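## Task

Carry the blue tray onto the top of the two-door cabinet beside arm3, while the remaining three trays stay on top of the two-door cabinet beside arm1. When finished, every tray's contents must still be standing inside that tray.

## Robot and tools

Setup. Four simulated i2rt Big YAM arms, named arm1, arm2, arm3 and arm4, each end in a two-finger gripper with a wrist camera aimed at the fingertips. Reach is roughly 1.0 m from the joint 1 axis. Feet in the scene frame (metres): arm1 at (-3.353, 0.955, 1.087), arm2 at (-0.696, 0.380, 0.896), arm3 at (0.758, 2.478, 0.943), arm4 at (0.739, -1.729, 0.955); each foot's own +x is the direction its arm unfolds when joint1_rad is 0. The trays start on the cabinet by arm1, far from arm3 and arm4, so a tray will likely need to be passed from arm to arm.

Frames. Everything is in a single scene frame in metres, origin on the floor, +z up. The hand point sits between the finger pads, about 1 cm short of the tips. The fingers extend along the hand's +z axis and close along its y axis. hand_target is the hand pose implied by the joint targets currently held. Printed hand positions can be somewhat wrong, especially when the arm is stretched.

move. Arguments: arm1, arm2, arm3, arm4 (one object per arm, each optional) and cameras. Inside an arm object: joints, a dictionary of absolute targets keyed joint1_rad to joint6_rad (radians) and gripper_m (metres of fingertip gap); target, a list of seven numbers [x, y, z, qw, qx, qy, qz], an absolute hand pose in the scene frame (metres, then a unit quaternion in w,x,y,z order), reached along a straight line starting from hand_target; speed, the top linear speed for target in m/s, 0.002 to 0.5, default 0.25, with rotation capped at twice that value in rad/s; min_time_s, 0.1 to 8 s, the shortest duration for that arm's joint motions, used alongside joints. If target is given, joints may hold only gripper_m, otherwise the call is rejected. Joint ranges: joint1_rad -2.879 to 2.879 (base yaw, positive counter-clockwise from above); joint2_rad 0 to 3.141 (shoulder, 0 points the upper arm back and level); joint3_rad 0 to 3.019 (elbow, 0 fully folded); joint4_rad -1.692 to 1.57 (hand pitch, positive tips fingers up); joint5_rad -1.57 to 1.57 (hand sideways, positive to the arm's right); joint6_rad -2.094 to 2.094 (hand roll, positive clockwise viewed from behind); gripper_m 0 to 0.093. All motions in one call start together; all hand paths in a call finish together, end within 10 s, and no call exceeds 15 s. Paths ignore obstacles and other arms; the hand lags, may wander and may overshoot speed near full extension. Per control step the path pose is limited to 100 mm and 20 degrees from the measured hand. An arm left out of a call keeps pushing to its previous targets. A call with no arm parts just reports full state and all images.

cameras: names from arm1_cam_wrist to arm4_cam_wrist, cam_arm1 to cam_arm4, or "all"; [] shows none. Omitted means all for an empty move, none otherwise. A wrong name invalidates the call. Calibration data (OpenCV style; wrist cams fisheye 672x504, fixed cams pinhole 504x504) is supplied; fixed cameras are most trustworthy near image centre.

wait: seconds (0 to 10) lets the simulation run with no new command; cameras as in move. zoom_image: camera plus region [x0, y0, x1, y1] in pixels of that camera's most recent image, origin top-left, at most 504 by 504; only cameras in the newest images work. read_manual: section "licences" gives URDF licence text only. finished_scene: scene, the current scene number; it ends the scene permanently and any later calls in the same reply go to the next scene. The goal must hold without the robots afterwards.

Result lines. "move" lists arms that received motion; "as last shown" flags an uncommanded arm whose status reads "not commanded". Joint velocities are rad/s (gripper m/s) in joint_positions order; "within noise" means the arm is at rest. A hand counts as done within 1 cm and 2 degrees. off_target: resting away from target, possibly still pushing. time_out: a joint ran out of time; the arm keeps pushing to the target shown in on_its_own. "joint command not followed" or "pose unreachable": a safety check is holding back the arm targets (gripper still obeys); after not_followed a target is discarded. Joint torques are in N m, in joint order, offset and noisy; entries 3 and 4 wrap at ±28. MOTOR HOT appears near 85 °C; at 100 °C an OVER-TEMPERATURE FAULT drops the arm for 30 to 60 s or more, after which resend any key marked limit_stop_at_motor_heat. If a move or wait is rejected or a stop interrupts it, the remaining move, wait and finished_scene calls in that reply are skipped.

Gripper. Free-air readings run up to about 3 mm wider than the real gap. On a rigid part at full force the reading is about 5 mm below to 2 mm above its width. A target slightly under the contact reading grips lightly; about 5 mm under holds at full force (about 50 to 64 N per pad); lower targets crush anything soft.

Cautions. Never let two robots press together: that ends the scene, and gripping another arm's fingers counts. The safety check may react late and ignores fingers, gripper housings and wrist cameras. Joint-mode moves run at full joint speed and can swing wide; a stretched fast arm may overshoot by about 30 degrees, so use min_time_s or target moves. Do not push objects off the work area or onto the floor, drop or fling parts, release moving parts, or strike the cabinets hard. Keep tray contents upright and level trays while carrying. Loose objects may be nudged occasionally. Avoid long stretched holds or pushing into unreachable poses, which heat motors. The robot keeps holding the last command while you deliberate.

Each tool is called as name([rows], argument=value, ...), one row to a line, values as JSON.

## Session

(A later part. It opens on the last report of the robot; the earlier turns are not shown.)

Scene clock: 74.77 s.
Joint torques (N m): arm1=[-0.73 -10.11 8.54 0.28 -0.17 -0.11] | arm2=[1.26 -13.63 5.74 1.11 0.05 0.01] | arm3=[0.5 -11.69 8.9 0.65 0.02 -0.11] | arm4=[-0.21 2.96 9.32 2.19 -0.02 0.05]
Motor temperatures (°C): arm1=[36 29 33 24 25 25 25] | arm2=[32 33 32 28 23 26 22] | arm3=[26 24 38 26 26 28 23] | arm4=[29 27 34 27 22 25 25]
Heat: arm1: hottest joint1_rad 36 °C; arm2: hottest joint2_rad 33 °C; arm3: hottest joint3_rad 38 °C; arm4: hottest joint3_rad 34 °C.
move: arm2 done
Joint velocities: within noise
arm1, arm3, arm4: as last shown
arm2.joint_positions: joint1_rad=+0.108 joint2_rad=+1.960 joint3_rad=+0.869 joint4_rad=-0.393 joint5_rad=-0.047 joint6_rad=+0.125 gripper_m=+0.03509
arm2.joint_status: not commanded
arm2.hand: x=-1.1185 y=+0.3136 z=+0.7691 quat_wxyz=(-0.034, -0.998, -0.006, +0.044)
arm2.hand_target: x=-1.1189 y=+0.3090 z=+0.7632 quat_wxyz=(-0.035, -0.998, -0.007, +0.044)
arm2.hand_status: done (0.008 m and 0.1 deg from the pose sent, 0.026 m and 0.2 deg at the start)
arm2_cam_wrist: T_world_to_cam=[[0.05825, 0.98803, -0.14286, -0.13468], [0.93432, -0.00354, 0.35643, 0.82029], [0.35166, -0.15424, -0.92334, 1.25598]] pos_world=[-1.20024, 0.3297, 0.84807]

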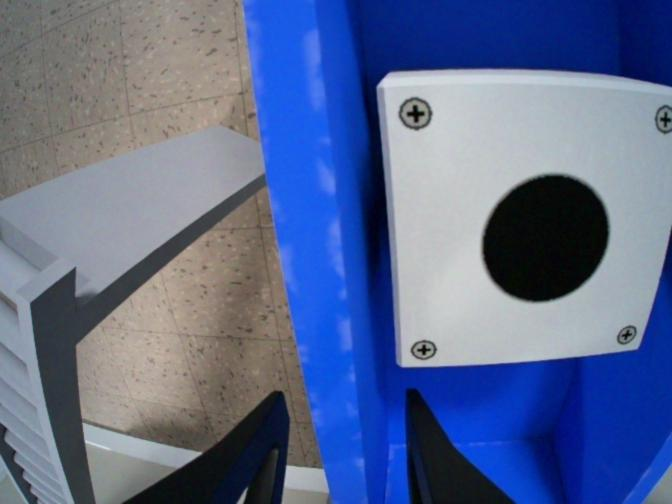

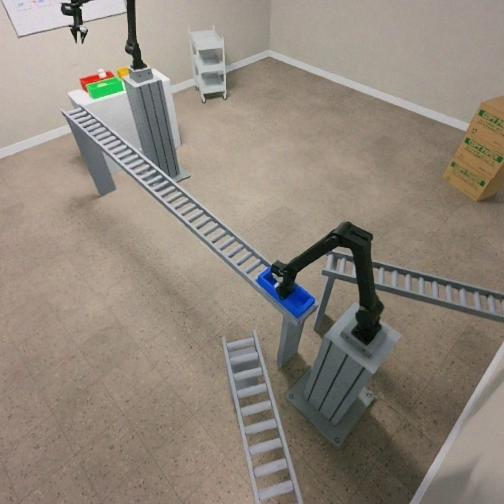

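move(arm2={"target": [-1.119, 0.3045, 0.753, 0.035, 0.998, 0.007, -0.0436], "speed": 0.1, "joints": {"gripper_m": 0.03}})

move(arm2={"joints": {"gripper_m": 0.003}}, cameras=["arm2_cam_wrist"])

move(arm2={"target": [-1.119, 0.3045, 0.86, 0.0, 0.999, 0.007, -0.02], "speed": 0.1}, cameras=["arm2_cam_wrist", "cam_arm2"])

zoom_image(camera="cam_arm2", region=[240, 220, 350, 330])

Scene clock: 76.20 s.
Joint torques (N m): arm1=[-0.56 -9.82 8.7 0.34 -0.21 -0.11] | arm2=[1.38 -13.68 5.82 1.1 0.1 0.02] | arm3=[0.21 -11.63 8.92 0.69 0.03 -0.12] | arm4=[-0.38 3.02 9.32 2.17 -0.03 0.05]
Motor temperatures (°C): arm1=[36 29 33 24 25 25 25] | arm2=[32 33 31 28 23 26 22] | arm3=[26 24 38 26 26 28 23] | arm4=[29 27 34 27 22 25 25]
Heat: arm1: hottest joint1_rad 36 °C; arm2: hottest joint2_rad 33 °C; arm3: hottest joint3_rad 38 °C; arm4: hottest joint3_rad 34 °C.
move: arm2 done
Joint velocities: within noise
arm1, arm3, arm4: as last shown
arm2.joint_positions: joint1_rad=+0.119 joint2_rad=+1.987 joint3_rad=+0.869 joint4_rad=-0.368 joint5_rad=-0.047 joint6_rad=+0.136 gripper_m=+0.03009
arm2.joint_status: all done
arm2.hand: x=-1.1168 y=+0.3092 z=+0.7589 quat_wxyz=(-0.035, -0.998, -0.006, +0.043)
arm2.hand_target: x=-1.1188 y=+0.3046 z=+0.7531 quat_wxyz=(-0.035, -0.998, -0.007, +0.043)
arm2.hand_status: done (0.008 m and 0.1 deg from the pose sent, 0.018 m and 0.1 deg at the start)
pictures: none

Scene clock: 76.87 s.
Joint torques (N m): arm1=[-0.62 -10.23 8.68 0.29 -0.18 -0.11] | arm2=[1.2 -13.57 5.85 1.05 -0.84 0.07] | arm3=[-0.03 -11.63 8.85 0.59 0.01 -0.14] | arm4=[-0.26 2.96 9.29 2.18 -0.02 0.05]
Motor temperatures (°C): arm1=[36 29 33 24 25 25 25] | arm2=[32 33 31 28 23 26 23] | arm3=[26 24 38 26 26 28 23] | arm4=[29 27 34 27 22 25 25]
Heat: arm1: hottest joint1_rad 36 °C; arm2: hottest joint2_rad 33 °C; arm3: hottest joint3_rad 38 °C; arm4: hottest joint3_rad 34 °C.
move: arm2 off_target
Joint velocities: within noise
arm1, arm3, arm4: as last shown
arm2.joint_positions: joint1_rad=+0.120 joint2_rad=+1.986 joint3_rad=+0.869 joint4_rad=-0.368 joint5_rad=-0.025 joint6_rad=+0.132 gripper_m=+0.01134
arm2.joint_status: gripper_m off_target (ended at +0.01137, target +0.00300)
arm2.hand: x=-1.1176 y=+0.3124 z=+0.7590 quat_wxyz=(-0.024, -0.999, -0.008, +0.045)
arm2.hand_target: x=-1.1189 y=+0.3046 z=+0.7532 quat_wxyz=(-0.035, -0.998, -0.007, +0.044)
arm2.hand_status: not commanded
arm2_cam_wrist: T_world_to_cam=[[0.05474, 0.99101, -0.12205, -0.15563], [0.93491, -0.00795, 0.3548, 0.82628], [0.35064, -0.13353, -0.92694, 1.24133]] pos_world=[-1.19924, 0.32656, 0.83847]

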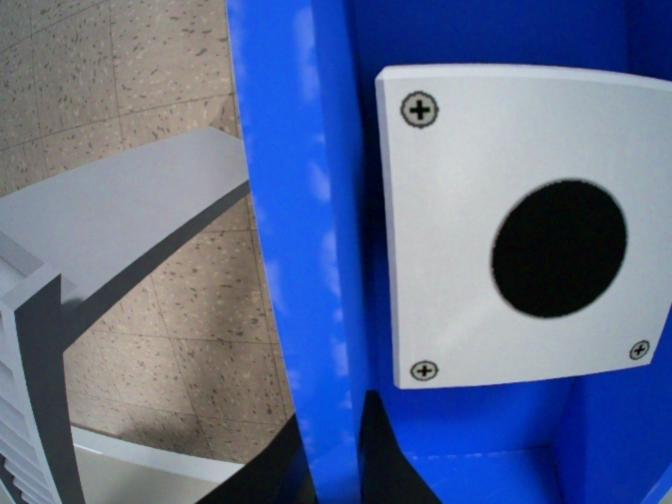

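Scene clock: 78.77 s.
Joint torques (N m): arm1=[-0.62 -10.11 8.7 0.21 -0.19 -0.1] | arm2=[1.32 -16.56 10.91 0.01 0.53 0.04] | arm3=[0.21 -11.52 8.85 0.69 0.03 -0.13] | arm4=[-0.32 3.02 9.29 2.18 -0.02 0.06]
Motor temperatures (°C): arm1=[36 29 33 24 25 25 25] | arm2=[32 33 31 28 23 26 23] | arm3=[26 24 38 26 26 28 23] | arm4=[29 27 34 27 22 25 25]
Heat: arm1: hottest joint1_rad 36 °C; arm2: hottest joint2_rad 33 °C; arm3: hottest joint3_rad 38 °C; arm4: hottest joint3_rad 34 °C.
move: arm2 off_target
Joint velocities: within noise
arm1.joint_positions: joint1_rad=+1.831 joint2_rad=+1.300 joint3_rad=+1.320 joint4_rad=-1.285 joint5_rad=+0.103 joint6_rad=-1.347 gripper_m=+0.03993
arm1.joint_status: not commanded
arm1.hand: x=-3.2973 y=+0.5200 z=+1.3779 quat_wxyz=(-0.014, +0.033, +0.986, -0.164)
arm1.hand_target: x=-3.2998 y=+0.5278 z=+1.3677 quat_wxyz=(-0.017, +0.027, +0.989, -0.147)
arm1.hand_status: not commanded
arm2.joint_positions: joint1_rad=+0.146 joint2_rad=+1.794 joint3_rad=+0.889 joint4_rad=-0.708 joint5_rad=+0.006 joint6_rad=+0.161 gripper_m=+0.01093
arm2.joint_status: not commanded
arm2.hand: x=-1.0884 y=+0.3125 z=+0.8361 quat_wxyz=(+0.001, -1.000, -0.006, -0.016)
arm2.hand_target: x=-1.1177 y=+0.3046 z=+0.8607 quat_wxyz=(+0.000, -1.000, -0.007, +0.020)
arm2.hand_status: off_target (0.040 m and 4.1 deg from the pose sent, 0.101 m and 4.0 deg at the start)
arm3.joint_positions: joint1_rad=-1.428 joint2_rad=+1.797 joint3_rad=+0.969 joint4_rad=-0.770 joint5_rad=+0.059 joint6_rad=-1.546 gripper_m=+0.09396
arm3.joint_status: not commanded
arm3.hand: x=+0.9860 y=+2.1194 z=+0.8963 quat_wxyz=(+0.035, +0.280, -0.959, -0.006)
arm3.hand_target: x=+0.9896 y=+2.1003 z=+0.9005 quat_wxyz=(+0.032, +0.276, -0.961, +0.009)
arm3.hand_status: not commanded
arm4.joint_positions: joint1_rad=+0.385 joint2_rad=+0.628 joint3_rad=+1.385 joint4_rad=-1.571 joint5_rad=-0.065 joint6_rad=-0.063 gripper_m=+0.09396
arm4.joint_status: not commanded
arm4.hand: x=+0.9336 y=-1.7515 z=+1.4482 quat_wxyz=(-0.377, -0.040, -0.925, +0.016)
arm4.hand_target: x=+0.9321 y=-1.7512 z=+1.4564 quat_wxyz=(-0.386, -0.040, -0.921, +0.018)
arm4.hand_status: not commanded
arm2_cam_wrist: T_world_to_cam=[[0.06895, 0.99559, -0.06361, -0.18274], [0.88485, -0.03159, 0.4648, 0.6325], [0.46074, -0.08833, -0.88313, 1.37166]] pos_world=[-1.17904, 0.32308, 0.90575]

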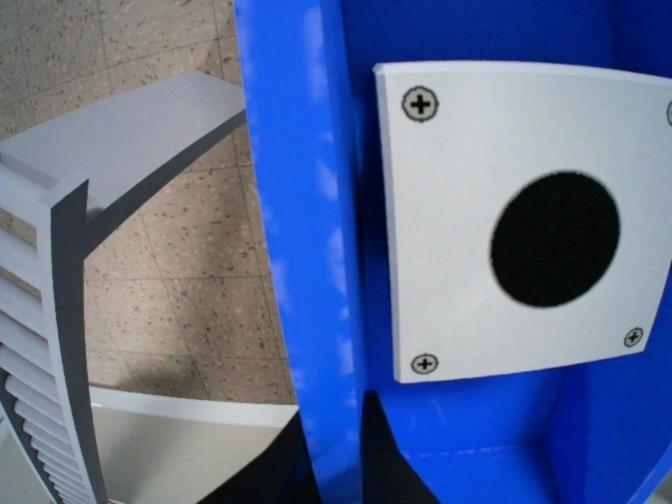

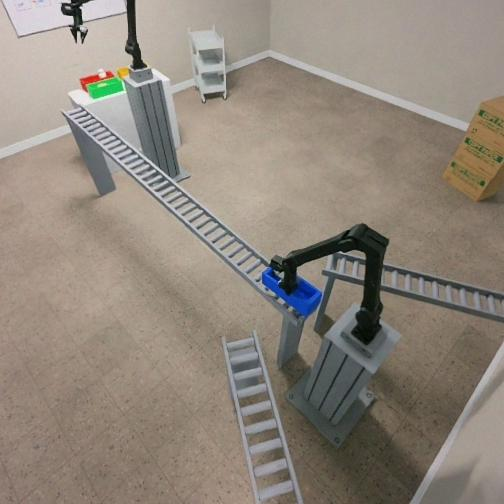

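Scaled by 4.582 from the camera's image (finer frame: 720x720).

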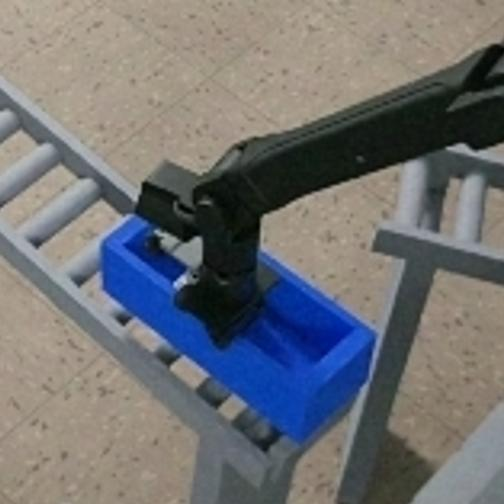

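move(arm2={"target": [-1.119, 0.305, 1.0, 0.0, 0.999, 0.007, -0.02], "speed": 0.22})

move(arm2={"target": [-0.873, 0.812, 0.99, 0.0081, 0.9697, 0.2445, -0.0322], "speed": 0.22})

move(arm2={"target": [-0.873, 0.811, 0.86, 0.0081, 0.9697, 0.2445, -0.0322], "speed": 0.15}, cameras=["arm2_cam_wrist", "cam_arm2"])

zoom_image(camera="cam_arm2", region=[300, 200, 440, 340])

Scene clock: 82.10 s.
Joint torques (N m): arm1=[-0.91 -9.82 8.53 0.28 -0.17 -0.11] | arm2=[1.26 -14.33 14.56 0.01 0.5 0.04] | arm3=[-0.09 -11.69 8.85 0.66 0.02 -0.12] | arm4=[-0.26 3.02 9.32 2.21 -0.03 0.05]
Motor temperatures (°C): arm1=[36 29 33 24 25 25 25] | arm2=[32 33 31 28 23 26 23] | arm3=[26 24 38 26 26 28 23] | arm4=[29 27 34 27 22 25 25]
Heat: arm1: hottest joint1_rad 36 °C; arm2: hottest joint2_rad 33 °C; arm3: hottest joint3_rad 38 °C; arm4: hottest joint3_rad 34 °C.
move: arm2 off_target
Joint velocities: within noise
arm1, arm3, arm4: as last shown
arm2.joint_positions: joint1_rad=+0.148 joint2_rad=+1.554 joint3_rad=+1.029 joint4_rad=-1.091 joint5_rad=+0.007 joint6_rad=+0.162 gripper_m=+0.01093
arm2.joint_status: not commanded
arm2.hand: x=-1.0924 y=+0.3125 z=+0.9708 quat_wxyz=(+0.002, -1.000, -0.007, -0.018)
arm2.hand_target: x=-1.1172 y=+0.3052 z=+1.0005 quat_wxyz=(-0.001, -1.000, -0.007, +0.020)
arm2.hand_status: off_target (0.040 m and 4.3 deg from the pose sent, 0.167 m and 4.2 deg at the start)
pictures: none

Scene clock: 85.70 s.
Joint torques (N m): arm1=[-1.14 -9.58 8.62 0.29 -0.18 -0.11] | arm2=[0.56 -15.56 14.86 -0.21 -0.49 -0.19] | arm3=[0.32 -11.63 8.92 0.62 0 -0.13] | arm4=[-0.21 2.96 9.29 2.18 -0.03 0.05]
Motor temperatures (°C): arm1=[36 29 33 24 25 25 25] | arm2=[32 33 32 28 23 26 23] | arm3=[26 24 38 26 26 28 23] | arm4=[29 27 34 27 22 25 25]
Heat: arm1: hottest joint1_rad 36 °C; arm2: hottest joint2_rad 33 °C; arm3: hottest joint3_rad 38 °C; arm4: hottest joint3_rad 34 °C.
move: arm2 off_target
Joint velocities: within noise
arm1, arm3, arm4: as last shown
arm2.joint_positions: joint1_rad=-1.224 joint2_rad=+1.650 joint3_rad=+1.146 joint4_rad=-1.137 joint5_rad=-0.042 joint6_rad=-1.681 gripper_m=+0.01093
arm2.joint_status: not commanded
arm2.hand: x=-0.8618 y=+0.7847 z=+0.9634 quat_wxyz=(-0.042, -0.970, -0.239, +0.022)
arm2.hand_target: x=-0.8721 y=+0.8102 z=+0.9907 quat_wxyz=(-0.008, -0.969, -0.244, +0.032)
arm2.hand_status: off_target (0.040 m and 4.1 deg from the pose sent, 0.546 m and 28.2 deg at the start)
pictures: none

Scene clock: 87.33 s.
Joint torques (N m): arm1=[-1.14 -9.88 8.53 0.25 -0.18 -0.1] | arm2=[0.26 -17.73 8.72 0.75 -0.49 -0.2] | arm3=[0.26 -11.75 8.91 0.65 0.03 -0.12] | arm4=[-0.26 2.96 9.31 2.17 -0.03 0.06]
Motor temperatures (°C): arm1=[36 29 33 24 25 25 25] | arm2=[32 33 32 28 23 26 23] | arm3=[26 24 38 26 26 28 23] | arm4=[29 27 34 27 22 25 25]
Heat: arm1: hottest joint1_rad 36 °C; arm2: hottest joint2_rad 33 °C; arm3: hottest joint3_rad 38 °C; arm4: hottest joint3_rad 34 °C.
move: arm2 off_target
Joint velocities: within noise
arm1, arm3, arm4: as last shown
arm2.joint_positions: joint1_rad=-1.224 joint2_rad=+1.858 joint3_rad=+1.066 joint4_rad=-0.831 joint5_rad=-0.043 joint6_rad=-1.684 gripper_m=+0.01093
arm2.joint_status: not commanded
arm2.hand: x=-0.8676 y=+0.7954 z=+0.8473 quat_wxyz=(-0.033, -0.970, -0.241, +0.023)
arm2.hand_target: x=-0.8727 y=+0.8108 z=+0.8603 quat_wxyz=(-0.008, -0.969, -0.244, +0.032)
arm2.hand_status: off_target (0.021 m and 3.1 deg from the pose sent, 0.107 m and 4.1 deg at the start)
arm2_cam_wrist: T_world_to_cam=[[-0.39776, 0.90885, -0.12561, -0.96145], [0.82608, 0.41432, 0.382, 0.11173], [0.39923, 0.04818, -0.91558, 1.18804]] pos_world=[-0.94901, 0.77028, 0.92431]

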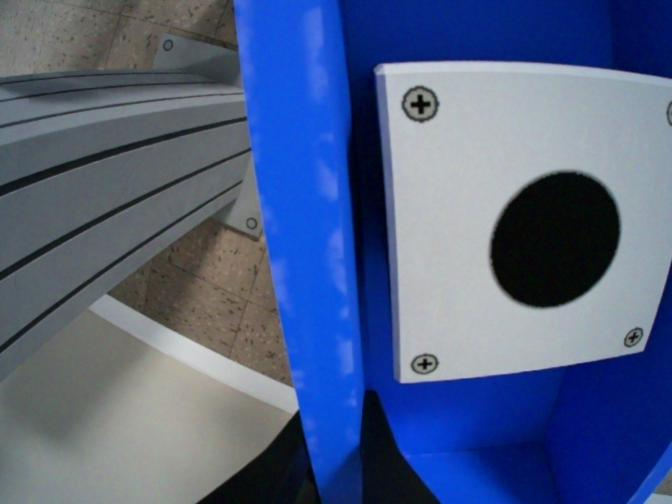

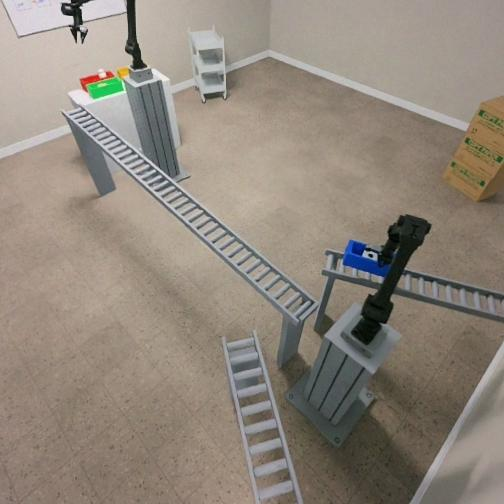

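Scaled by 3.600 from the camera's image (finer frame: 720x720).

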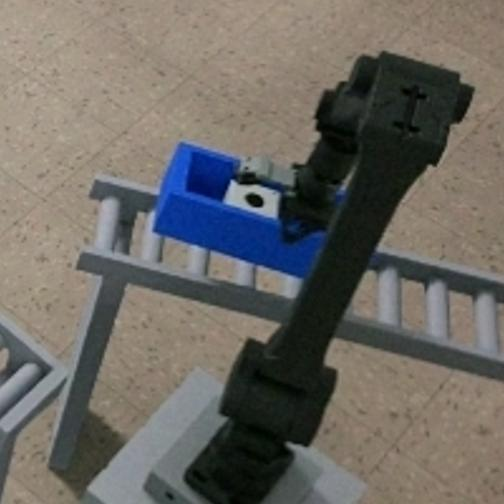

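move(arm2={"target": [-0.878, 0.8205, 0.81, -0.009, 0.9697, 0.2445, -0.036], "speed": 0.12}, cameras=["cam_arm2"])

zoom_image(camera="cam_arm2", region=[310, 220, 430, 320])

Scene clock: 89.60 s.
Joint torques (N m): arm1=[-1.2 -9.99 8.54 0.31 -0.19 -0.1] | arm2=[0.32 -18.55 7.91 0.87 -0.49 -0.18] | arm3=[0.09 -11.63 8.83 0.66 0.02 -0.12] | arm4=[-0.32 3.14 9.35 2.17 -0.03 0.06]
Motor temperatures (°C): arm1=[36 29 33 24 25 25 25] | arm2=[32 33 32 28 23 26 23] | arm3=[26 24 38 26 26 28 23] | arm4=[29 27 34 27 22 25 25]
Heat: arm1: hottest joint1_rad 36 °C; arm2: hottest joint2_rad 33 °C; arm3: hottest joint3_rad 38 °C; arm4: hottest joint3_rad 34 °C.
move: arm2 off_target
Joint velocities: within noise
arm1, arm3, arm4: as last shown
arm2.joint_positions: joint1_rad=-1.224 joint2_rad=+1.965 joint3_rad=+1.051 joint4_rad=-0.679 joint5_rad=-0.046 joint6_rad=-1.685 gripper_m=+0.01093
arm2.joint_status: not commanded
arm2.hand: x=-0.8717 y=+0.8023 z=+0.7962 quat_wxyz=(-0.018, -0.970, -0.242, +0.027)
arm2.hand_target: x=-0.8777 y=+0.8202 z=+0.8104 quat_wxyz=(+0.009, -0.969, -0.244, +0.036)
arm2.hand_status: off_target (0.024 m and 3.3 deg from the pose sent, 0.046 m and 5.1 deg at the start)

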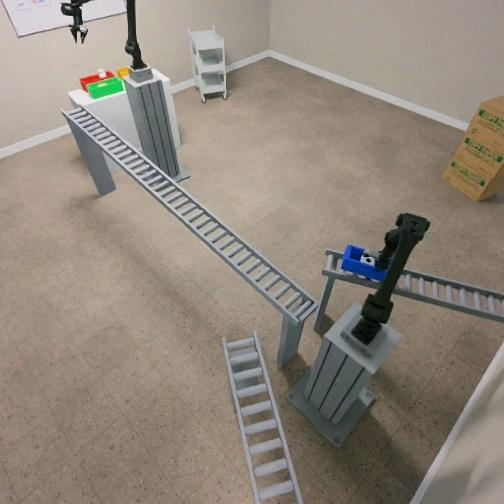

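Scaled by 4.200 from the camera's image (finer frame: 720x720).

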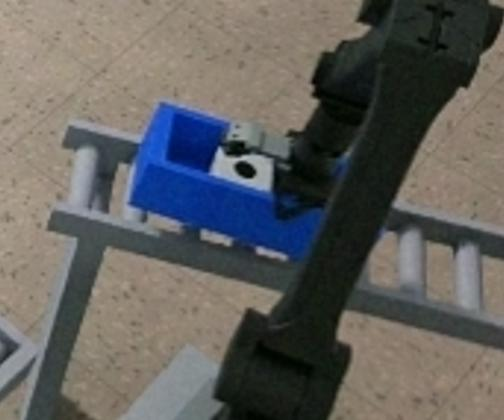

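zoom_image(camera="cam_arm2", region=[320, 235, 410, 300])

Scaled by 5.600 from the camera's image (finer frame: 720x720).

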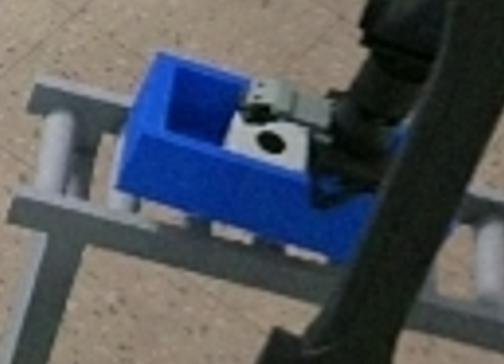

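move(arm2={"target": [-0.879, 0.8205, 0.775, -0.009, 0.966, 0.2575, -0.036], "speed": 0.1}, cameras=["cam_arm2"])

zoom_image(camera="cam_arm2", region=[320, 235, 410, 300])

Scene clock: 92.13 s.
Joint torques (N m): arm1=[-0.79 -10.23 8.64 0.28 -0.22 -0.09] | arm2=[0.44 -18.96 7.16 0.85 -0.51 -0.18] | arm3=[0.32 -11.69 8.85 0.68 0 -0.11] | arm4=[-0.21 3.08 9.31 2.18 -0.03 0.05]
Motor temperatures (°C): arm1=[36 29 33 24 25 25 25] | arm2=[32 33 31 28 23 26 24] | arm3=[26 24 38 26 26 28 23] | arm4=[29 27 34 27 22 25 25]
Heat: arm1: hottest joint1_rad 36 °C; arm2: hottest joint2_rad 33 °C; arm3: hottest joint3_rad 38 °C; arm4: hottest joint3_rad 34 °C.
move: arm2 off_target
Joint velocities: within noise
arm1, arm3, arm4: as last shown
arm2.joint_positions: joint1_rad=-1.224 joint2_rad=+2.040 joint3_rad=+1.051 joint4_rad=-0.601 joint5_rad=-0.046 joint6_rad=-1.710 gripper_m=+0.01093
arm2.joint_status: not commanded
arm2.hand: x=-0.8723 y=+0.8030 z=+0.7630 quat_wxyz=(-0.016, -0.967, -0.254, +0.027)
arm2.hand_target: x=-0.8787 y=+0.8202 z=+0.7753 quat_wxyz=(+0.009, -0.966, -0.257, +0.036)
arm2.hand_status: off_target (0.022 m and 3.1 deg from the pose sent, 0.029 m and 3.8 deg at the start)

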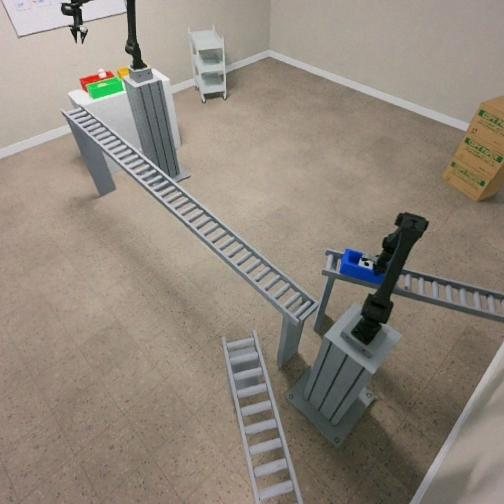

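Scaled by 5.600 from the camera's image (finer frame: 720x720).

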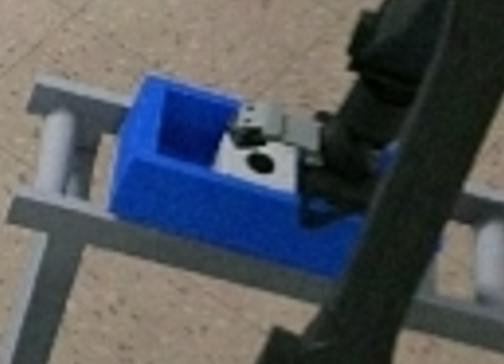

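move(arm2={"target": [-0.888, 0.838, 0.815, -0.009, 0.966, 0.2575, -0.036], "speed": 0.12})

move(arm2={"target": [-0.885, 0.8305, 0.77, -0.009, 0.966, 0.2575, -0.036], "speed": 0.1}, cameras=["cam_arm2"])

zoom_image(camera="cam_arm2", region=[320, 235, 410, 300])

Scene clock: 94.27 s.
Joint torques (N m): arm1=[-0.32 -9.99 8.55 0.31 -0.18 -0.13] | arm2=[0.79 -19.9 10.1 -0.03 -0.5 -0.14] | arm3=[0.38 -11.58 8.94 0.58 0.02 -0.13] | arm4=[-0.38 3.02 9.28 2.19 -0.03 0.05]
Motor temperatures (°C): arm1=[36 29 33 24 25 25 25] | arm2=[32 33 31 28 23 26 24] | arm3=[26 24 38 26 26 28 23] | arm4=[29 27 34 27 22 25 25]
Heat: arm1: hottest joint1_rad 36 °C; arm2: hottest joint2_rad 33 °C; arm3: hottest joint3_rad 38 °C; arm4: hottest joint3_rad 34 °C.
move: arm2 off_target
Joint velocities: within noise
arm1, arm3, arm4: as last shown
arm2.joint_positions: joint1_rad=-1.224 joint2_rad=+1.996 joint3_rad=+1.090 joint4_rad=-0.696 joint5_rad=-0.047 joint6_rad=-1.710 gripper_m=+0.01093
arm2.joint_status: not commanded
arm2.hand: x=-0.8753 y=+0.8112 z=+0.7911 quat_wxyz=(-0.023, -0.967, -0.254, +0.027)
arm2.hand_target: x=-0.8875 y=+0.8371 z=+0.8156 quat_wxyz=(+0.009, -0.966, -0.257, +0.036)
arm2.hand_status: off_target (0.038 m and 3.9 deg from the pose sent, 0.065 m and 3.1 deg at the start)
pictures: none

Scene clock: 95.50 s.
Joint torques (N m): arm1=[-0.91 -9.82 8.66 0.31 -0.14 -0.12] | arm2=[0.62 -19.43 7.12 0.88 -0.48 -0.15] | arm3=[0.5 -11.69 8.83 0.58 0 -0.14] | arm4=[-0.21 2.9 9.31 2.18 -0.03 0.05]
Motor temperatures (°C): arm1=[36 29 33 24 25 25 25] | arm2=[32 33 31 28 23 26 24] | arm3=[26 24 38 26 26 28 23] | arm4=[29 27 34 27 22 25 25]
Heat: arm1: hottest joint1_rad 36 °C; arm2: hottest joint2_rad 33 °C; arm3: hottest joint3_rad 38 °C; arm4: hottest joint3_rad 34 °C.
move: arm2 off_target
Joint velocities: within noise
arm1, arm3, arm4: as last shown
arm2.joint_positions: joint1_rad=-1.224 joint2_rad=+2.069 joint3_rad=+1.090 joint4_rad=-0.609 joint5_rad=-0.047 joint6_rad=-1.710 gripper_m=+0.01093
arm2.joint_status: not commanded
arm2.hand: x=-0.8770 y=+0.8142 z=+0.7581 quat_wxyz=(-0.016, -0.967, -0.254, +0.028)
arm2.hand_target: x=-0.8848 y=+0.8303 z=+0.7704 quat_wxyz=(+0.009, -0.966, -0.257, +0.036)
arm2.hand_status: off_target (0.022 m and 3.0 deg from the pose sent, 0.030 m and 3.9 deg at the start)

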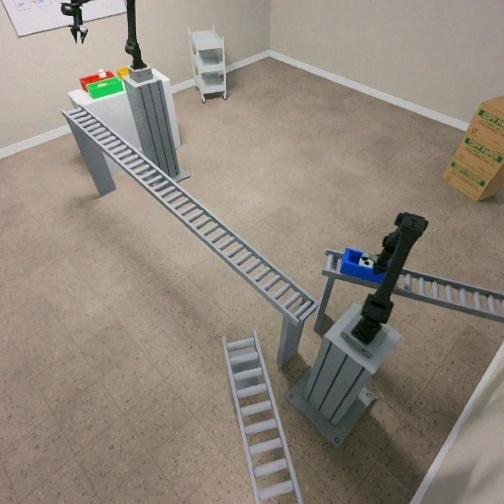

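Scaled by 5.600 from the camera's image (finer frame: 720x720).

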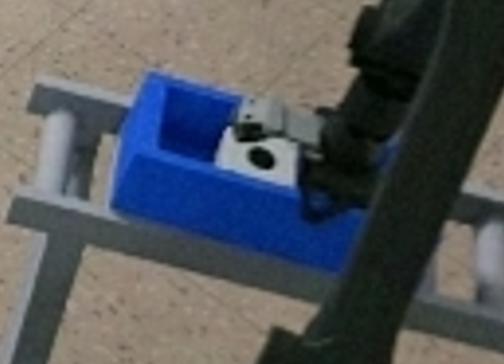

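move(arm2={"target": [-0.895, 0.853, 0.805, -0.009, 0.966, 0.2575, -0.036], "speed": 0.12})

move(arm2={"target": [-0.891, 0.8405, 0.762, -0.009, 0.966, 0.2575, -0.036], "speed": 0.1}, cameras=["cam_arm2"])

zoom_image(camera="cam_arm2", region=[320, 235, 410, 300])

Scene clock: 98.10 s.
Joint torques (N m): arm1=[-0.91 -9.76 8.62 0.29 -0.18 -0.11] | arm2=[0.91 -20.84 10.11 -0.05 -0.49 -0.12] | arm3=[0.03 -11.34 8.85 0.65 0.01 -0.13] | arm4=[-0.21 3.19 9.32 2.21 -0.03 0.05]
Motor temperatures (°C): arm1=[36 29 33 24 25 25 25] | arm2=[32 34 31 28 23 26 24] | arm3=[26 24 38 26 26 28 23] | arm4=[29 27 34 27 22 25 25]
Heat: arm1: hottest joint1_rad 36 °C; arm2: hottest joint2_rad 34 °C; arm3: hottest joint3_rad 38 °C; arm4: hottest joint3_rad 34 °C.
move: arm2 off_target
Joint velocities: within noise
arm1.joint_positions: joint1_rad=+1.831 joint2_rad=+1.300 joint3_rad=+1.320 joint4_rad=-1.285 joint5_rad=+0.103 joint6_rad=-1.347 gripper_m=+0.03993
arm1.joint_status: not commanded
arm1.hand: x=-3.2973 y=+0.5200 z=+1.3779 quat_wxyz=(-0.014, +0.033, +0.986, -0.164)
arm1.hand_target: x=-3.2998 y=+0.5278 z=+1.3677 quat_wxyz=(-0.017, +0.027, +0.989, -0.147)
arm1.hand_status: not commanded
arm2.joint_positions: joint1_rad=-1.224 joint2_rad=+2.048 joint3_rad=+1.141 joint4_rad=-0.699 joint5_rad=-0.047 joint6_rad=-1.710 gripper_m=+0.01093
arm2.joint_status: not commanded
arm2.hand: x=-0.8810 y=+0.8252 z=+0.7794 quat_wxyz=(-0.025, -0.967, -0.254, +0.027)
arm2.hand_target: x=-0.8944 y=+0.8519 z=+0.8056 quat_wxyz=(+0.009, -0.966, -0.257, +0.036)
arm2.hand_status: off_target (0.040 m and 4.0 deg from the pose sent, 0.064 m and 3.0 deg at the start)
arm3.joint_positions: joint1_rad=-1.428 joint2_rad=+1.797 joint3_rad=+0.969 joint4_rad=-0.770 joint5_rad=+0.059 joint6_rad=-1.546 gripper_m=+0.09396
arm3.joint_status: not commanded
arm3.hand: x=+0.9860 y=+2.1194 z=+0.8963 quat_wxyz=(+0.035, +0.280, -0.959, -0.006)
arm3.hand_target: x=+0.9896 y=+2.1003 z=+0.9005 quat_wxyz=(+0.032, +0.276, -0.961, +0.009)
arm3.hand_status: not commanded
arm4.joint_positions: joint1_rad=+0.385 joint2_rad=+0.628 joint3_rad=+1.385 joint4_rad=-1.571 joint5_rad=-0.065 joint6_rad=-0.063 gripper_m=+0.09396
arm4.joint_status: not commanded
arm4.hand: x=+0.9336 y=-1.7515 z=+1.4482 quat_wxyz=(-0.377, -0.040, -0.925, +0.016)
arm4.hand_target: x=+0.9321 y=-1.7512 z=+1.4564 quat_wxyz=(-0.386, -0.040, -0.921, +0.018)
arm4.hand_status: not commanded
pictures: none

Scene clock: 99.33 s.
Joint torques (N m): arm1=[-1.2 -9.93 8.61 0.36 -0.17 -0.12] | arm2=[0.85 -19.84 7.15 0.88 -0.48 -0.09] | arm3=[-0.03 -11.46 8.83 0.61 0.02 -0.15] | arm4=[-0.21 2.96 9.32 2.21 -0.03 0.06]
Motor temperatures (°C): arm1=[36 29 33 24 25 25 25] | arm2=[32 34 31 28 23 26 24] | arm3=[26 24 38 26 26 28 23] | arm4=[29 27 34 27 22 25 25]
Heat: arm1: hottest joint1_rad 36 °C; arm2: hottest joint2_rad 34 °C; arm3: hottest joint3_rad 38 °C; arm4: hottest joint3_rad 34 °C.
move: arm2 off_target
Joint velocities: within noise
arm1, arm3, arm4: as last shown
arm2.joint_positions: joint1_rad=-1.224 joint2_rad=+2.104 joint3_rad=+1.129 joint4_rad=-0.611 joint5_rad=-0.047 joint6_rad=-1.713 gripper_m=+0.01093
arm2.joint_status: not commanded
arm2.hand: x=-0.8816 y=+0.8258 z=+0.7503 quat_wxyz=(-0.014, -0.966, -0.255, +0.028)
arm2.hand_target: x=-0.8907 y=+0.8402 z=+0.7623 quat_wxyz=(+0.009, -0.966, -0.257, +0.036)
arm2.hand_status: off_target (0.021 m and 2.8 deg from the pose sent, 0.025 m and 4.0 deg at the start)

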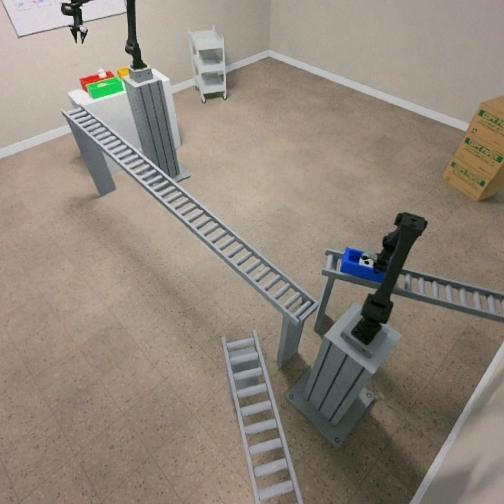

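Scaled by 5.600 from the camera's image (finer frame: 720x720).

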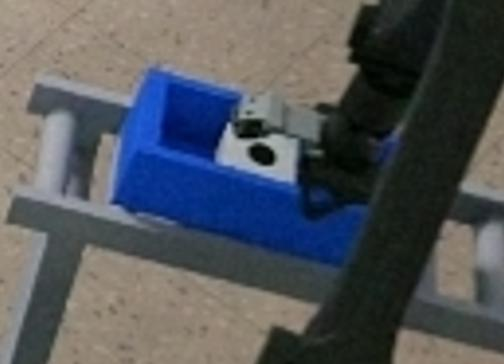

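move(arm2={"target": [-0.891, 0.8405, 0.728, -0.004, 0.966, 0.2575, -0.036], "speed": 0.08}, cameras=["cam_arm2"])

zoom_image(camera="cam_arm2", region=[320, 235, 410, 300])

Scene clock: 100.67 s.
Joint torques (N m): arm1=[-0.73 -9.76 8.54 0.27 -0.17 -0.12] | arm2=[0.79 -15.97 8.01 0.8 -0.41 -0.1] | arm3=[0.38 -11.93 8.81 0.55 0.02 -0.13] | arm4=[-0.26 2.9 9.29 2.15 -0.02 0.04]
Motor temperatures (°C): arm1=[36 29 33 24 25 25 25] | arm2=[32 34 31 28 23 26 24] | arm3=[26 24 38 26 26 28 23] | arm4=[29 27 34 27 22 25 25]
Heat: arm1: hottest joint1_rad 36 °C; arm2: hottest joint2_rad 34 °C; arm3: hottest joint3_rad 38 °C; arm4: hottest joint3_rad 34 °C.
move: arm2 off_target
Joint velocities: within noise
arm1, arm3, arm4: as last shown
arm2.joint_positions: joint1_rad=-1.224 joint2_rad=+2.135 joint3_rad=+1.132 joint4_rad=-0.554 joint5_rad=-0.050 joint6_rad=-1.713 gripper_m=+0.01092
arm2.joint_status: not commanded
arm2.hand: x=-0.8846 y=+0.8317 z=+0.7362 quat_wxyz=(-0.001, -0.966, -0.255, +0.031)
arm2.hand_target: x=-0.8907 y=+0.8401 z=+0.7283 quat_wxyz=(+0.004, -0.966, -0.257, +0.036)
arm2.hand_status: off_target (0.014 m and 0.8 deg from the pose sent, 0.028 m and 2.3 deg at the start)

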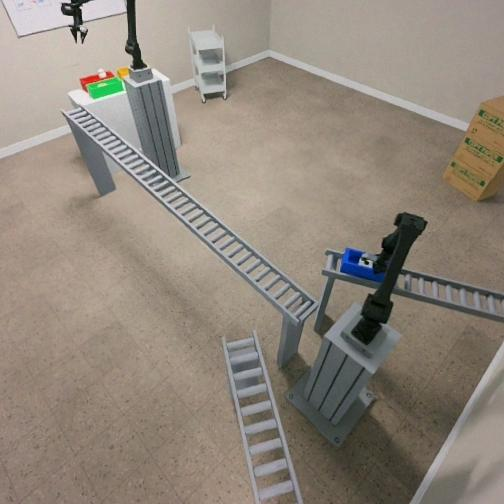

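Scaled by 5.600 from the camera's image (finer frame: 720x720).

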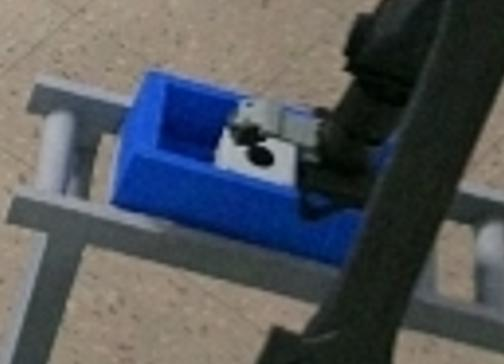

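move(arm2={"target": [-0.886, 0.832, 0.80, -0.006, 0.966, 0.2575, -0.036], "speed": 0.12})

move(arm2={"target": [-0.884, 0.8285, 0.745, -0.006, 0.966, 0.2575, -0.036], "speed": 0.1})

move(arm2={"target": [-0.884, 0.8285, 0.725, -0.004, 0.966, 0.2575, -0.036], "speed": 0.08}, cameras=["cam_arm2"])

zoom_image(camera="cam_arm2", region=[320, 235, 410, 300])

Scene clock: 102.90 s.
Joint torques (N m): arm1=[-1.14 -9.99 8.61 0.25 -0.19 -0.1] | arm2=[1.03 -20.25 7.35 0.03 -0.41 -0.04] | arm3=[0.21 -11.63 8.84 0.65 0.02 -0.13] | arm4=[-0.26 3.02 9.31 2.17 -0.03 0.05]
Motor temperatures (°C): arm1=[36 29 33 24 25 25 25] | arm2=[32 34 31 28 23 26 24] | arm3=[26 24 38 26 26 28 23] | arm4=[29 27 34 27 22 25 25]
Heat: arm1: hottest joint1_rad 36 °C; arm2: hottest joint2_rad 34 °C; arm3: hottest joint3_rad 38 °C; arm4: hottest joint3_rad 34 °C.
move: arm2 off_target
Joint velocities: within noise
arm1, arm3, arm4: as last shown
arm2.joint_positions: joint1_rad=-1.224 joint2_rad=+2.022 joint3_rad=+1.104 joint4_rad=-0.662 joint5_rad=-0.049 joint6_rad=-1.719 gripper_m=+0.01092
arm2.joint_status: not commanded
arm2.hand: x=-0.8797 y=+0.8208 z=+0.7827 quat_wxyz=(-0.012, -0.966, -0.258, +0.030)
arm2.hand_target: x=-0.8858 y=+0.8318 z=+0.7998 quat_wxyz=(+0.006, -0.966, -0.257, +0.036)
arm2.hand_status: off_target (0.022 m and 2.1 deg from the pose sent, 0.064 m and 1.0 deg at the start)
pictures: none

Scene clock: 104.13 s.
Joint torques (N m): arm1=[-0.91 -10.05 8.59 0.32 -0.18 -0.1] | arm2=[0.56 -18.9 6.26 0.55 -0.16 -0.04] | arm3=[0.26 -12.04 8.85 0.61 0.01 -0.12] | arm4=[-0.26 3.08 9.31 2.18 -0.03 0.05]
Motor temperatures (°C): arm1=[36 29 33 24 25 25 25] | arm2=[32 34 31 28 23 26 24] | arm3=[26 24 38 26 26 28 23] | arm4=[29 27 34 27 22 25 25]
Heat: arm1: hottest joint1_rad 36 °C; arm2: hottest joint2_rad 34 °C; arm3: hottest joint3_rad 38 °C; arm4: hottest joint3_rad 34 °C.
move: arm2 done
Joint velocities: within noise
arm1, arm3, arm4: as last shown
arm2.joint_positions: joint1_rad=-1.224 joint2_rad=+2.115 joint3_rad=+1.099 joint4_rad=-0.551 joint5_rad=-0.055 joint6_rad=-1.722 gripper_m=+0.01091
arm2.joint_status: not commanded
arm2.hand: x=-0.8812 y=+0.8205 z=+0.7393 quat_wxyz=(-0.005, -0.965, -0.259, +0.033)
arm2.hand_target: x=-0.8839 y=+0.8285 z=+0.7451 quat_wxyz=(+0.006, -0.966, -0.257, +0.036)
arm2.hand_status: done (0.010 m and 1.3 deg from the pose sent, 0.039 m and 2.1 deg at the start)
pictures: none

Scene clock: 105.10 s.
Joint torques (N m): arm1=[-0.91 -9.99 8.61 0.29 -0.16 -0.09] | arm2=[0.38 -15.44 6.9 1.05 -0.04 -0.05] | arm3=[0.09 -11.52 8.85 0.66 0.02 -0.12] | arm4=[-0.26 3.02 9.29 2.17 -0.03 0.05]
Motor temperatures (°C): arm1=[36 29 33 24 25 25 25] | arm2=[32 34 31 28 23 26 24] | arm3=[26 24 38 26 26 28 23] | arm4=[29 27 34 27 22 25 25]
Heat: arm1: hottest joint1_rad 36 °C; arm2: hottest joint2_rad 34 °C; arm3: hottest joint3_rad 38 °C; arm4: hottest joint3_rad 34 °C.
move: arm2 off_target
Joint velocities: within noise
arm1, arm3, arm4: as last shown
arm2.joint_positions: joint1_rad=-1.224 joint2_rad=+2.122 joint3_rad=+1.099 joint4_rad=-0.530 joint5_rad=-0.058 joint6_rad=-1.722 gripper_m=+0.01091
arm2.joint_status: not commanded
arm2.hand: x=-0.8829 y=+0.8230 z=+0.7359 quat_wxyz=(+0.001, -0.965, -0.260, +0.036)
arm2.hand_target: x=-0.8838 y=+0.8282 z=+0.7253 quat_wxyz=(+0.004, -0.966, -0.257, +0.036)
arm2.hand_status: off_target (0.012 m and 0.4 deg from the pose sent, 0.017 m and 1.1 deg at the start)

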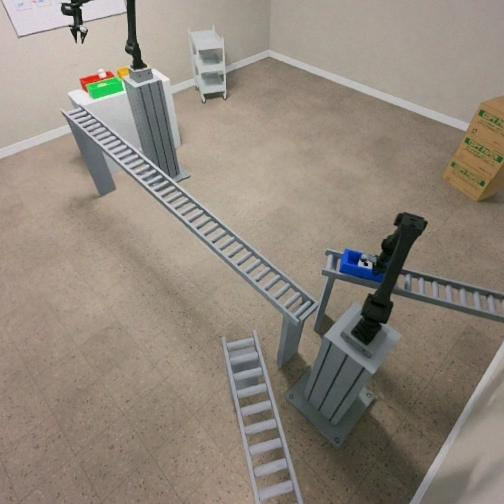

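Scaled by 5.600 from the camera's image (finer frame: 720x720).

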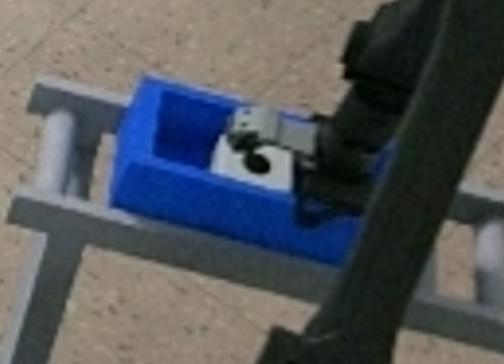

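zoom_image(camera="cam_arm2", region=[320, 242, 356, 282])

zoom_image(camera="cam_arm2", region=[370, 250, 416, 300])

Scaled by 12.600 from the camera's image (finer frame: 720x720).

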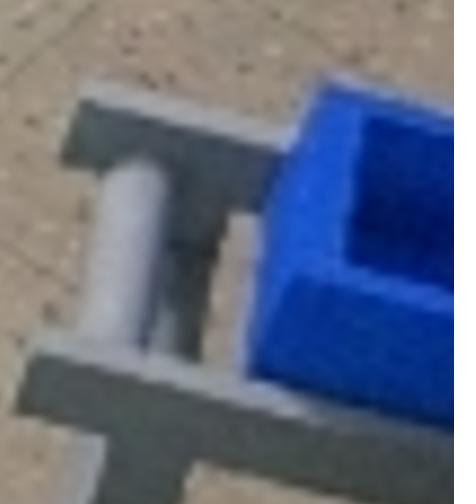

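Scaled by 10.080 from the camera's image (finer frame: 720x720).

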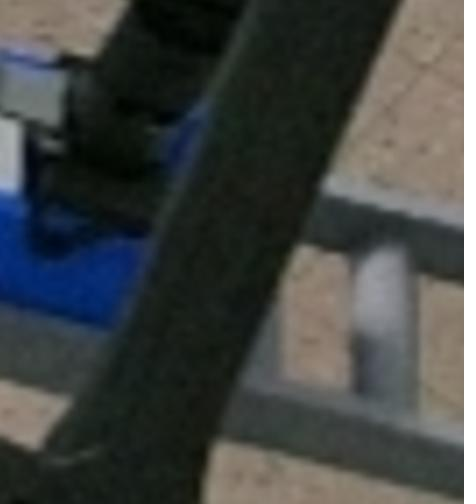

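move(arm2={"target": [-0.884, 0.828, 0.733, -0.002, 0.966, 0.2585, -0.036], "speed": 0.1})

move(arm2={"target": [-0.886, 0.83, 0.88, -0.002, 0.966, 0.2585, -0.036], "speed": 0.3, "joints": {"gripper_m": 0.04}}, cameras=["cam_arm2"])

zoom_image(camera="cam_arm2", region=[320, 235, 504, 340])

Scene clock: 107.93 s.
Joint torques (N m): arm1=[-0.79 -10.4 8.51 0.25 -0.18 -0.11] | arm2=[0.38 -16.97 6.93 0.28 -0.05 -0.05] | arm3=[0.15 -11.93 8.87 0.62 0 -0.12] | arm4=[-0.21 3.08 9.31 2.17 -0.03 0.05]
Motor temperatures (°C): arm1=[36 29 33 24 25 24 25] | arm2=[32 34 30 28 23 26 24] | arm3=[26 24 38 26 25 28 23] | arm4=[29 27 34 27 22 25 25]
Heat: arm1: hottest joint1_rad 36 °C; arm2: hottest joint2_rad 34 °C; arm3: hottest joint3_rad 38 °C; arm4: hottest joint3_rad 34 °C.
move: arm2 done
Joint velocities: within noise
arm1, arm3, arm4: as last shown
arm2.joint_positions: joint1_rad=-1.224 joint2_rad=+2.122 joint3_rad=+1.099 joint4_rad=-0.530 joint5_rad=-0.058 joint6_rad=-1.722 gripper_m=+0.01091
arm2.joint_status: not commanded
arm2.hand: x=-0.8829 y=+0.8230 z=+0.7359 quat_wxyz=(+0.001, -0.965, -0.260, +0.036)
arm2.hand_target: x=-0.8839 y=+0.8280 z=+0.7331 quat_wxyz=(+0.002, -0.965, -0.258, +0.036)
arm2.hand_status: done (0.006 m and 0.2 deg from the pose sent, 0.006 m and 0.2 deg at the start)
pictures: none

Scene clock: 109.23 s.
Joint torques (N m): arm1=[-0.97 -10.11 8.57 0.32 -0.19 -0.12] | arm2=[0.97 -15.15 10.26 -0.2 -0.05 0] | arm3=[0.26 -11.4 8.92 0.73 0.02 -0.13] | arm4=[-0.44 3.02 9.29 2.21 -0.03 0.05]
Motor temperatures (°C): arm1=[36 29 33 24 25 24 25] | arm2=[32 34 30 28 23 26 24] | arm3=[26 24 38 26 25 28 23] | arm4=[29 27 34 27 22 25 25]
Heat: arm1: hottest joint1_rad 36 °C; arm2: hottest joint2_rad 34 °C; arm3: hottest joint3_rad 38 °C; arm4: hottest joint3_rad 34 °C.
move: arm2 done
Joint velocities: within noise
arm1, arm3, arm4: as last shown
arm2.joint_positions: joint1_rad=-1.224 joint2_rad=+1.824 joint3_rad=+1.127 joint4_rad=-0.853 joint5_rad=-0.058 joint6_rad=-1.722 gripper_m=+0.03993
arm2.joint_status: all done
arm2.hand: x=-0.8811 y=+0.8234 z=+0.8794 quat_wxyz=(+0.003, -0.965, -0.260, +0.036)
arm2.hand_target: x=-0.8859 y=+0.8300 z=+0.8801 quat_wxyz=(+0.002, -0.965, -0.258, +0.036)
arm2.hand_status: done (0.008 m and 0.2 deg from the pose sent, 0.144 m and 0.2 deg at the start)

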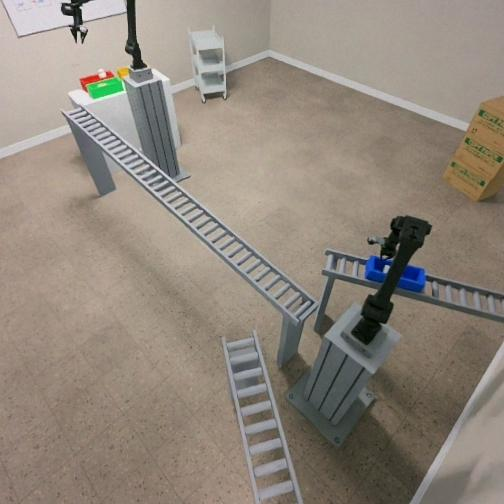

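Scaled by 2.739 from the camera's image (finer frame: 720x720).

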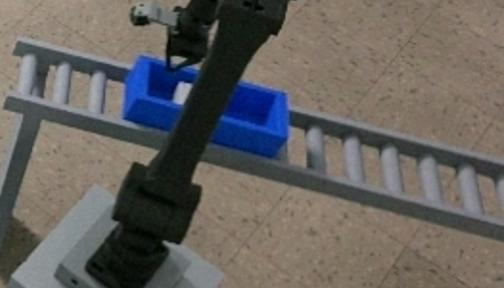

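move(arm3={"target": [1.085, 2.03, 0.85, -0.0315, -0.2588, 0.9653, -0.009], "speed": 0.2}, arm2={"joints": {"joint2_rad": 1.3, "joint3_rad": 1.3, "joint4_rad": -1.3}, "min_time_s": 2.5})

wait(seconds=5, cameras=["arm3_cam_wrist", "cam_arm3"])

Scene clock: 112.67 s.
Joint torques (N m): arm1=[-0.79 -10.05 8.66 0.31 -0.2 -0.11] | arm2=[0.91 -10.11 14.65 0.32 -0.04 0.02] | arm3=[2.73 -15.44 9.44 0.12 0 0.05] | arm4=[-0.38 3.08 9.31 2.19 -0.02 0.06]
Motor temperatures (°C): arm1=[36 29 33 24 25 24 25] | arm2=[31 34 31 28 23 26 24] | arm3=[26 24 38 26 25 28 23] | arm4=[29 27 34 27 22 25 25]
Heat: arm1: hottest joint1_rad 36 °C; arm2: hottest joint2_rad 34 °C; arm3: hottest joint3_rad 38 °C; arm4: hottest joint3_rad 34 °C.
move: arm2 done; arm3 off_target
Joint velocities: within noise
arm1.joint_positions: joint1_rad=+1.831 joint2_rad=+1.300 joint3_rad=+1.320 joint4_rad=-1.285 joint5_rad=+0.103 joint6_rad=-1.347 gripper_m=+0.03993
arm1.joint_status: not commanded
arm1.hand: x=-3.2973 y=+0.5200 z=+1.3779 quat_wxyz=(-0.014, +0.033, +0.986, -0.164)
arm1.hand_target: x=-3.2998 y=+0.5278 z=+1.3677 quat_wxyz=(-0.017, +0.027, +0.989, -0.147)
arm1.hand_status: not commanded
arm2.joint_positions: joint1_rad=-1.224 joint2_rad=+1.297 joint3_rad=+1.257 joint4_rad=-1.288 joint5_rad=-0.058 joint6_rad=-1.722 gripper_m=+0.03993
arm2.joint_status: all done
arm2.hand: x=-0.8590 y=+0.7760 z=+1.1505 quat_wxyz=(+0.113, -0.958, -0.260, +0.048)
arm2.hand_target: x=-0.8635 y=+0.7831 z=+1.1673 quat_wxyz=(+0.126, -0.956, -0.259, +0.050)
arm2.hand_status: not commanded
arm3.joint_positions: joint1_rad=-1.379 joint2_rad=+2.101 joint3_rad=+1.325 joint4_rad=-0.810 joint5_rad=+0.059 joint6_rad=-1.452 gripper_m=+0.09396
arm3.joint_status: not commanded
arm3.hand: x=+1.0725 y=+2.0380 z=+0.8476 quat_wxyz=(+0.033, +0.258, -0.966, +0.002)
arm3.hand_target: x=+1.0848 y=+2.0303 z=+0.8502 quat_wxyz=(+0.031, +0.259, -0.965, +0.009)
arm3.hand_status: off_target (0.015 m and 0.8 deg from the pose sent, 0.141 m and 3.1 deg at the start)
arm4.joint_positions: joint1_rad=+0.385 joint2_rad=+0.628 joint3_rad=+1.385 joint4_rad=-1.571 joint5_rad=-0.065 joint6_rad=-0.063 gripper_m=+0.09396
arm4.joint_status: not commanded
arm4.hand: x=+0.9336 y=-1.7515 z=+1.4482 quat_wxyz=(-0.377, -0.040, -0.925, +0.016)
arm4.hand_target: x=+0.9321 y=-1.7512 z=+1.4564 quat_wxyz=(-0.386, -0.040, -0.921, +0.018)
arm4.hand_status: not commanded
pictures: none

Scene clock: 117.67 s.
Joint torques (N m): arm1=[-0.97 -9.82 8.5 0.31 -0.15 -0.12] | arm2=[0.73 -10.23 14.56 0.32 -0.05 0.04] | arm3=[2.49 -15.09 9.42 -0.06 -0.02 0.07] | arm4=[-0.21 2.96 9.29 2.17 -0.03 0.05]
Motor temperatures (°C): arm1=[36 29 33 24 25 24 25] | arm2=[31 34 32 28 23 26 24] | arm3=[26 24 38 26 25 28 23] | arm4=[29 27 34 27 22 25 25]
Heat: arm1: hottest joint1_rad 36 °C; arm2: hottest joint2_rad 34 °C; arm3: hottest joint3_rad 38 °C; arm4: hottest joint3_rad 34 °C.
Joint velocities: within noise
arm1.joint_positions: joint1_rad=+1.831 joint2_rad=+1.300 joint3_rad=+1.320 joint4_rad=-1.285 joint5_rad=+0.103 joint6_rad=-1.347 gripper_m=+0.03993
arm1.joint_status: not commanded
arm1.hand: x=-3.2973 y=+0.5200 z=+1.3779 quat_wxyz=(-0.014, +0.033, +0.986, -0.164)
arm1.hand_target: x=-3.2998 y=+0.5278 z=+1.3677 quat_wxyz=(-0.017, +0.027, +0.989, -0.147)
arm1.hand_status: not commanded
arm2.joint_positions: joint1_rad=-1.224 joint2_rad=+1.297 joint3_rad=+1.257 joint4_rad=-1.288 joint5_rad=-0.058 joint6_rad=-1.722 gripper_m=+0.03993
arm2.joint_status: all done
arm2.hand: x=-0.8590 y=+0.7760 z=+1.1505 quat_wxyz=(+0.113, -0.958, -0.260, +0.048)
arm2.hand_target: x=-0.8635 y=+0.7831 z=+1.1673 quat_wxyz=(+0.126, -0.956, -0.259, +0.050)
arm2.hand_status: not commanded
arm3.joint_positions: joint1_rad=-1.379 joint2_rad=+2.101 joint3_rad=+1.325 joint4_rad=-0.810 joint5_rad=+0.059 joint6_rad=-1.452 gripper_m=+0.09396
arm3.joint_status: not commanded
arm3.hand: x=+1.0725 y=+2.0380 z=+0.8476 quat_wxyz=(+0.033, +0.258, -0.966, +0.002)
arm3.hand_target: x=+1.0848 y=+2.0303 z=+0.8502 quat_wxyz=(+0.031, +0.259, -0.965, +0.009)
arm3.hand_status: off_target (0.015 m and 0.8 deg from the pose sent, 0.141 m and 3.1 deg at the start)
arm4.joint_positions: joint1_rad=+0.385 joint2_rad=+0.628 joint3_rad=+1.385 joint4_rad=-1.571 joint5_rad=-0.065 joint6_rad=-0.063 gripper_m=+0.09396
arm4.joint_status: not commanded
arm4.hand: x=+0.9336 y=-1.7515 z=+1.4482 quat_wxyz=(-0.377, -0.040, -0.925, +0.016)
arm4.hand_target: x=+0.9321 y=-1.7512 z=+1.4564 quat_wxyz=(-0.386, -0.040, -0.921, +0.018)
arm4.hand_status: not commanded
wait: 5.00 s; at rest by 0.27 s
arm3_cam_wrist: T_world_to_cam=[[0.39655, -0.91663, -0.05028, 1.48766], [-0.77592, -0.36394, 0.51526, 1.1842], [-0.49061, -0.16531, -0.85556, 1.69775]] pos_world=[1.16183, 2.07529, 0.91715]

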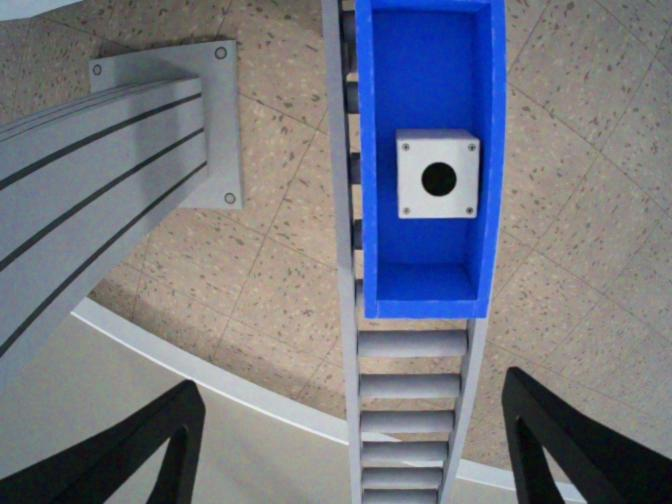

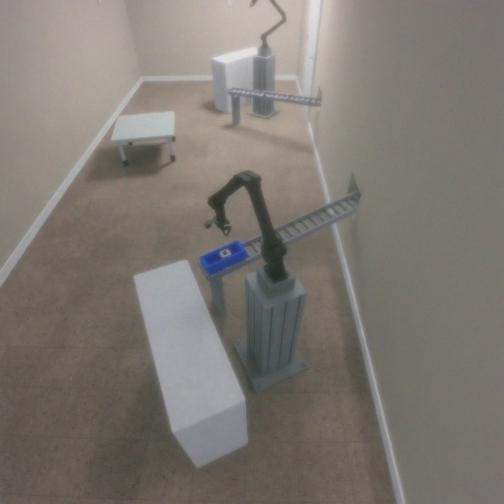

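zoom_image(camera="arm3_cam_wrist", region=[310, 0, 530, 350])

Scaled by 1.440 from the camera's image (finer frame: 960x720).

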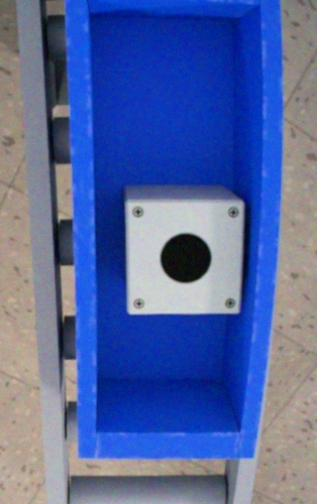

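move(arm3={"target": [1.101, 2.028, 0.665, -0.0249, -0.2334, 0.972, -0.0369], "speed": 0.2, "joints": {"gripper_m": 0.05}}, cameras=["arm3_cam_wrist"])

Scene clock: 122.10 s.
Joint torques (N m): arm1=[-0.56 -9.93 8.62 0.36 -0.18 -0.08] | arm2=[0.79 -10.05 14.56 0.31 -0.05 0.03] | arm3=[3.31 -16.79 6.3 0.76 0.01 0.06] | arm4=[-0.38 2.96 9.31 2.21 -0.02 0.05]
Motor temperatures (°C): arm1=[36 29 33 24 25 24 25] | arm2=[31 34 33 28 23 26 23] | arm3=[26 25 38 26 25 28 23] | arm4=[29 27 34 27 22 25 25]
Heat: arm1: hottest joint1_rad 36 °C; arm2: hottest joint2_rad 34 °C; arm3: hottest joint3_rad 38 °C; arm4: hottest joint3_rad 34 °C.
move: arm3 off_target
Joint velocities: within noise
arm1, arm2, arm4: as last shown
arm3.joint_positions: joint1_rad=-1.359 joint2_rad=+2.488 joint3_rad=+1.416 joint4_rad=-0.474 joint5_rad=+0.069 joint6_rad=-1.376 gripper_m=+0.05013
arm3.joint_status: all done
arm3.hand: x=+1.0857 y=+2.0345 z=+0.6638 quat_wxyz=(+0.030, +0.230, -0.972, +0.024)
arm3.hand_target: x=+1.1007 y=+2.0284 z=+0.6653 quat_wxyz=(+0.025, +0.233, -0.971, +0.037)
arm3.hand_status: off_target (0.017 m and 1.6 deg from the pose sent, 0.185 m and 5.0 deg at the start)
arm3_cam_wrist: T_world_to_cam=[[0.34574, -0.93832, -0.00437, 1.53869], [-0.80386, -0.29859, 0.51445, 1.18577], [-0.48402, -0.17436, -0.85751, 1.55905]] pos_world=[1.17581, 2.06967, 0.7336]

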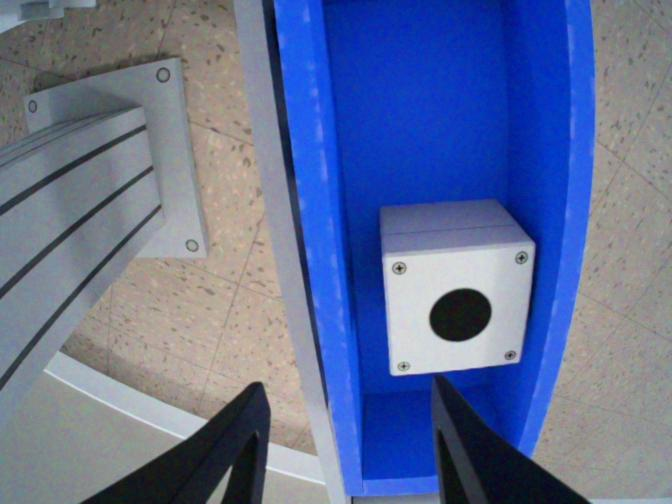

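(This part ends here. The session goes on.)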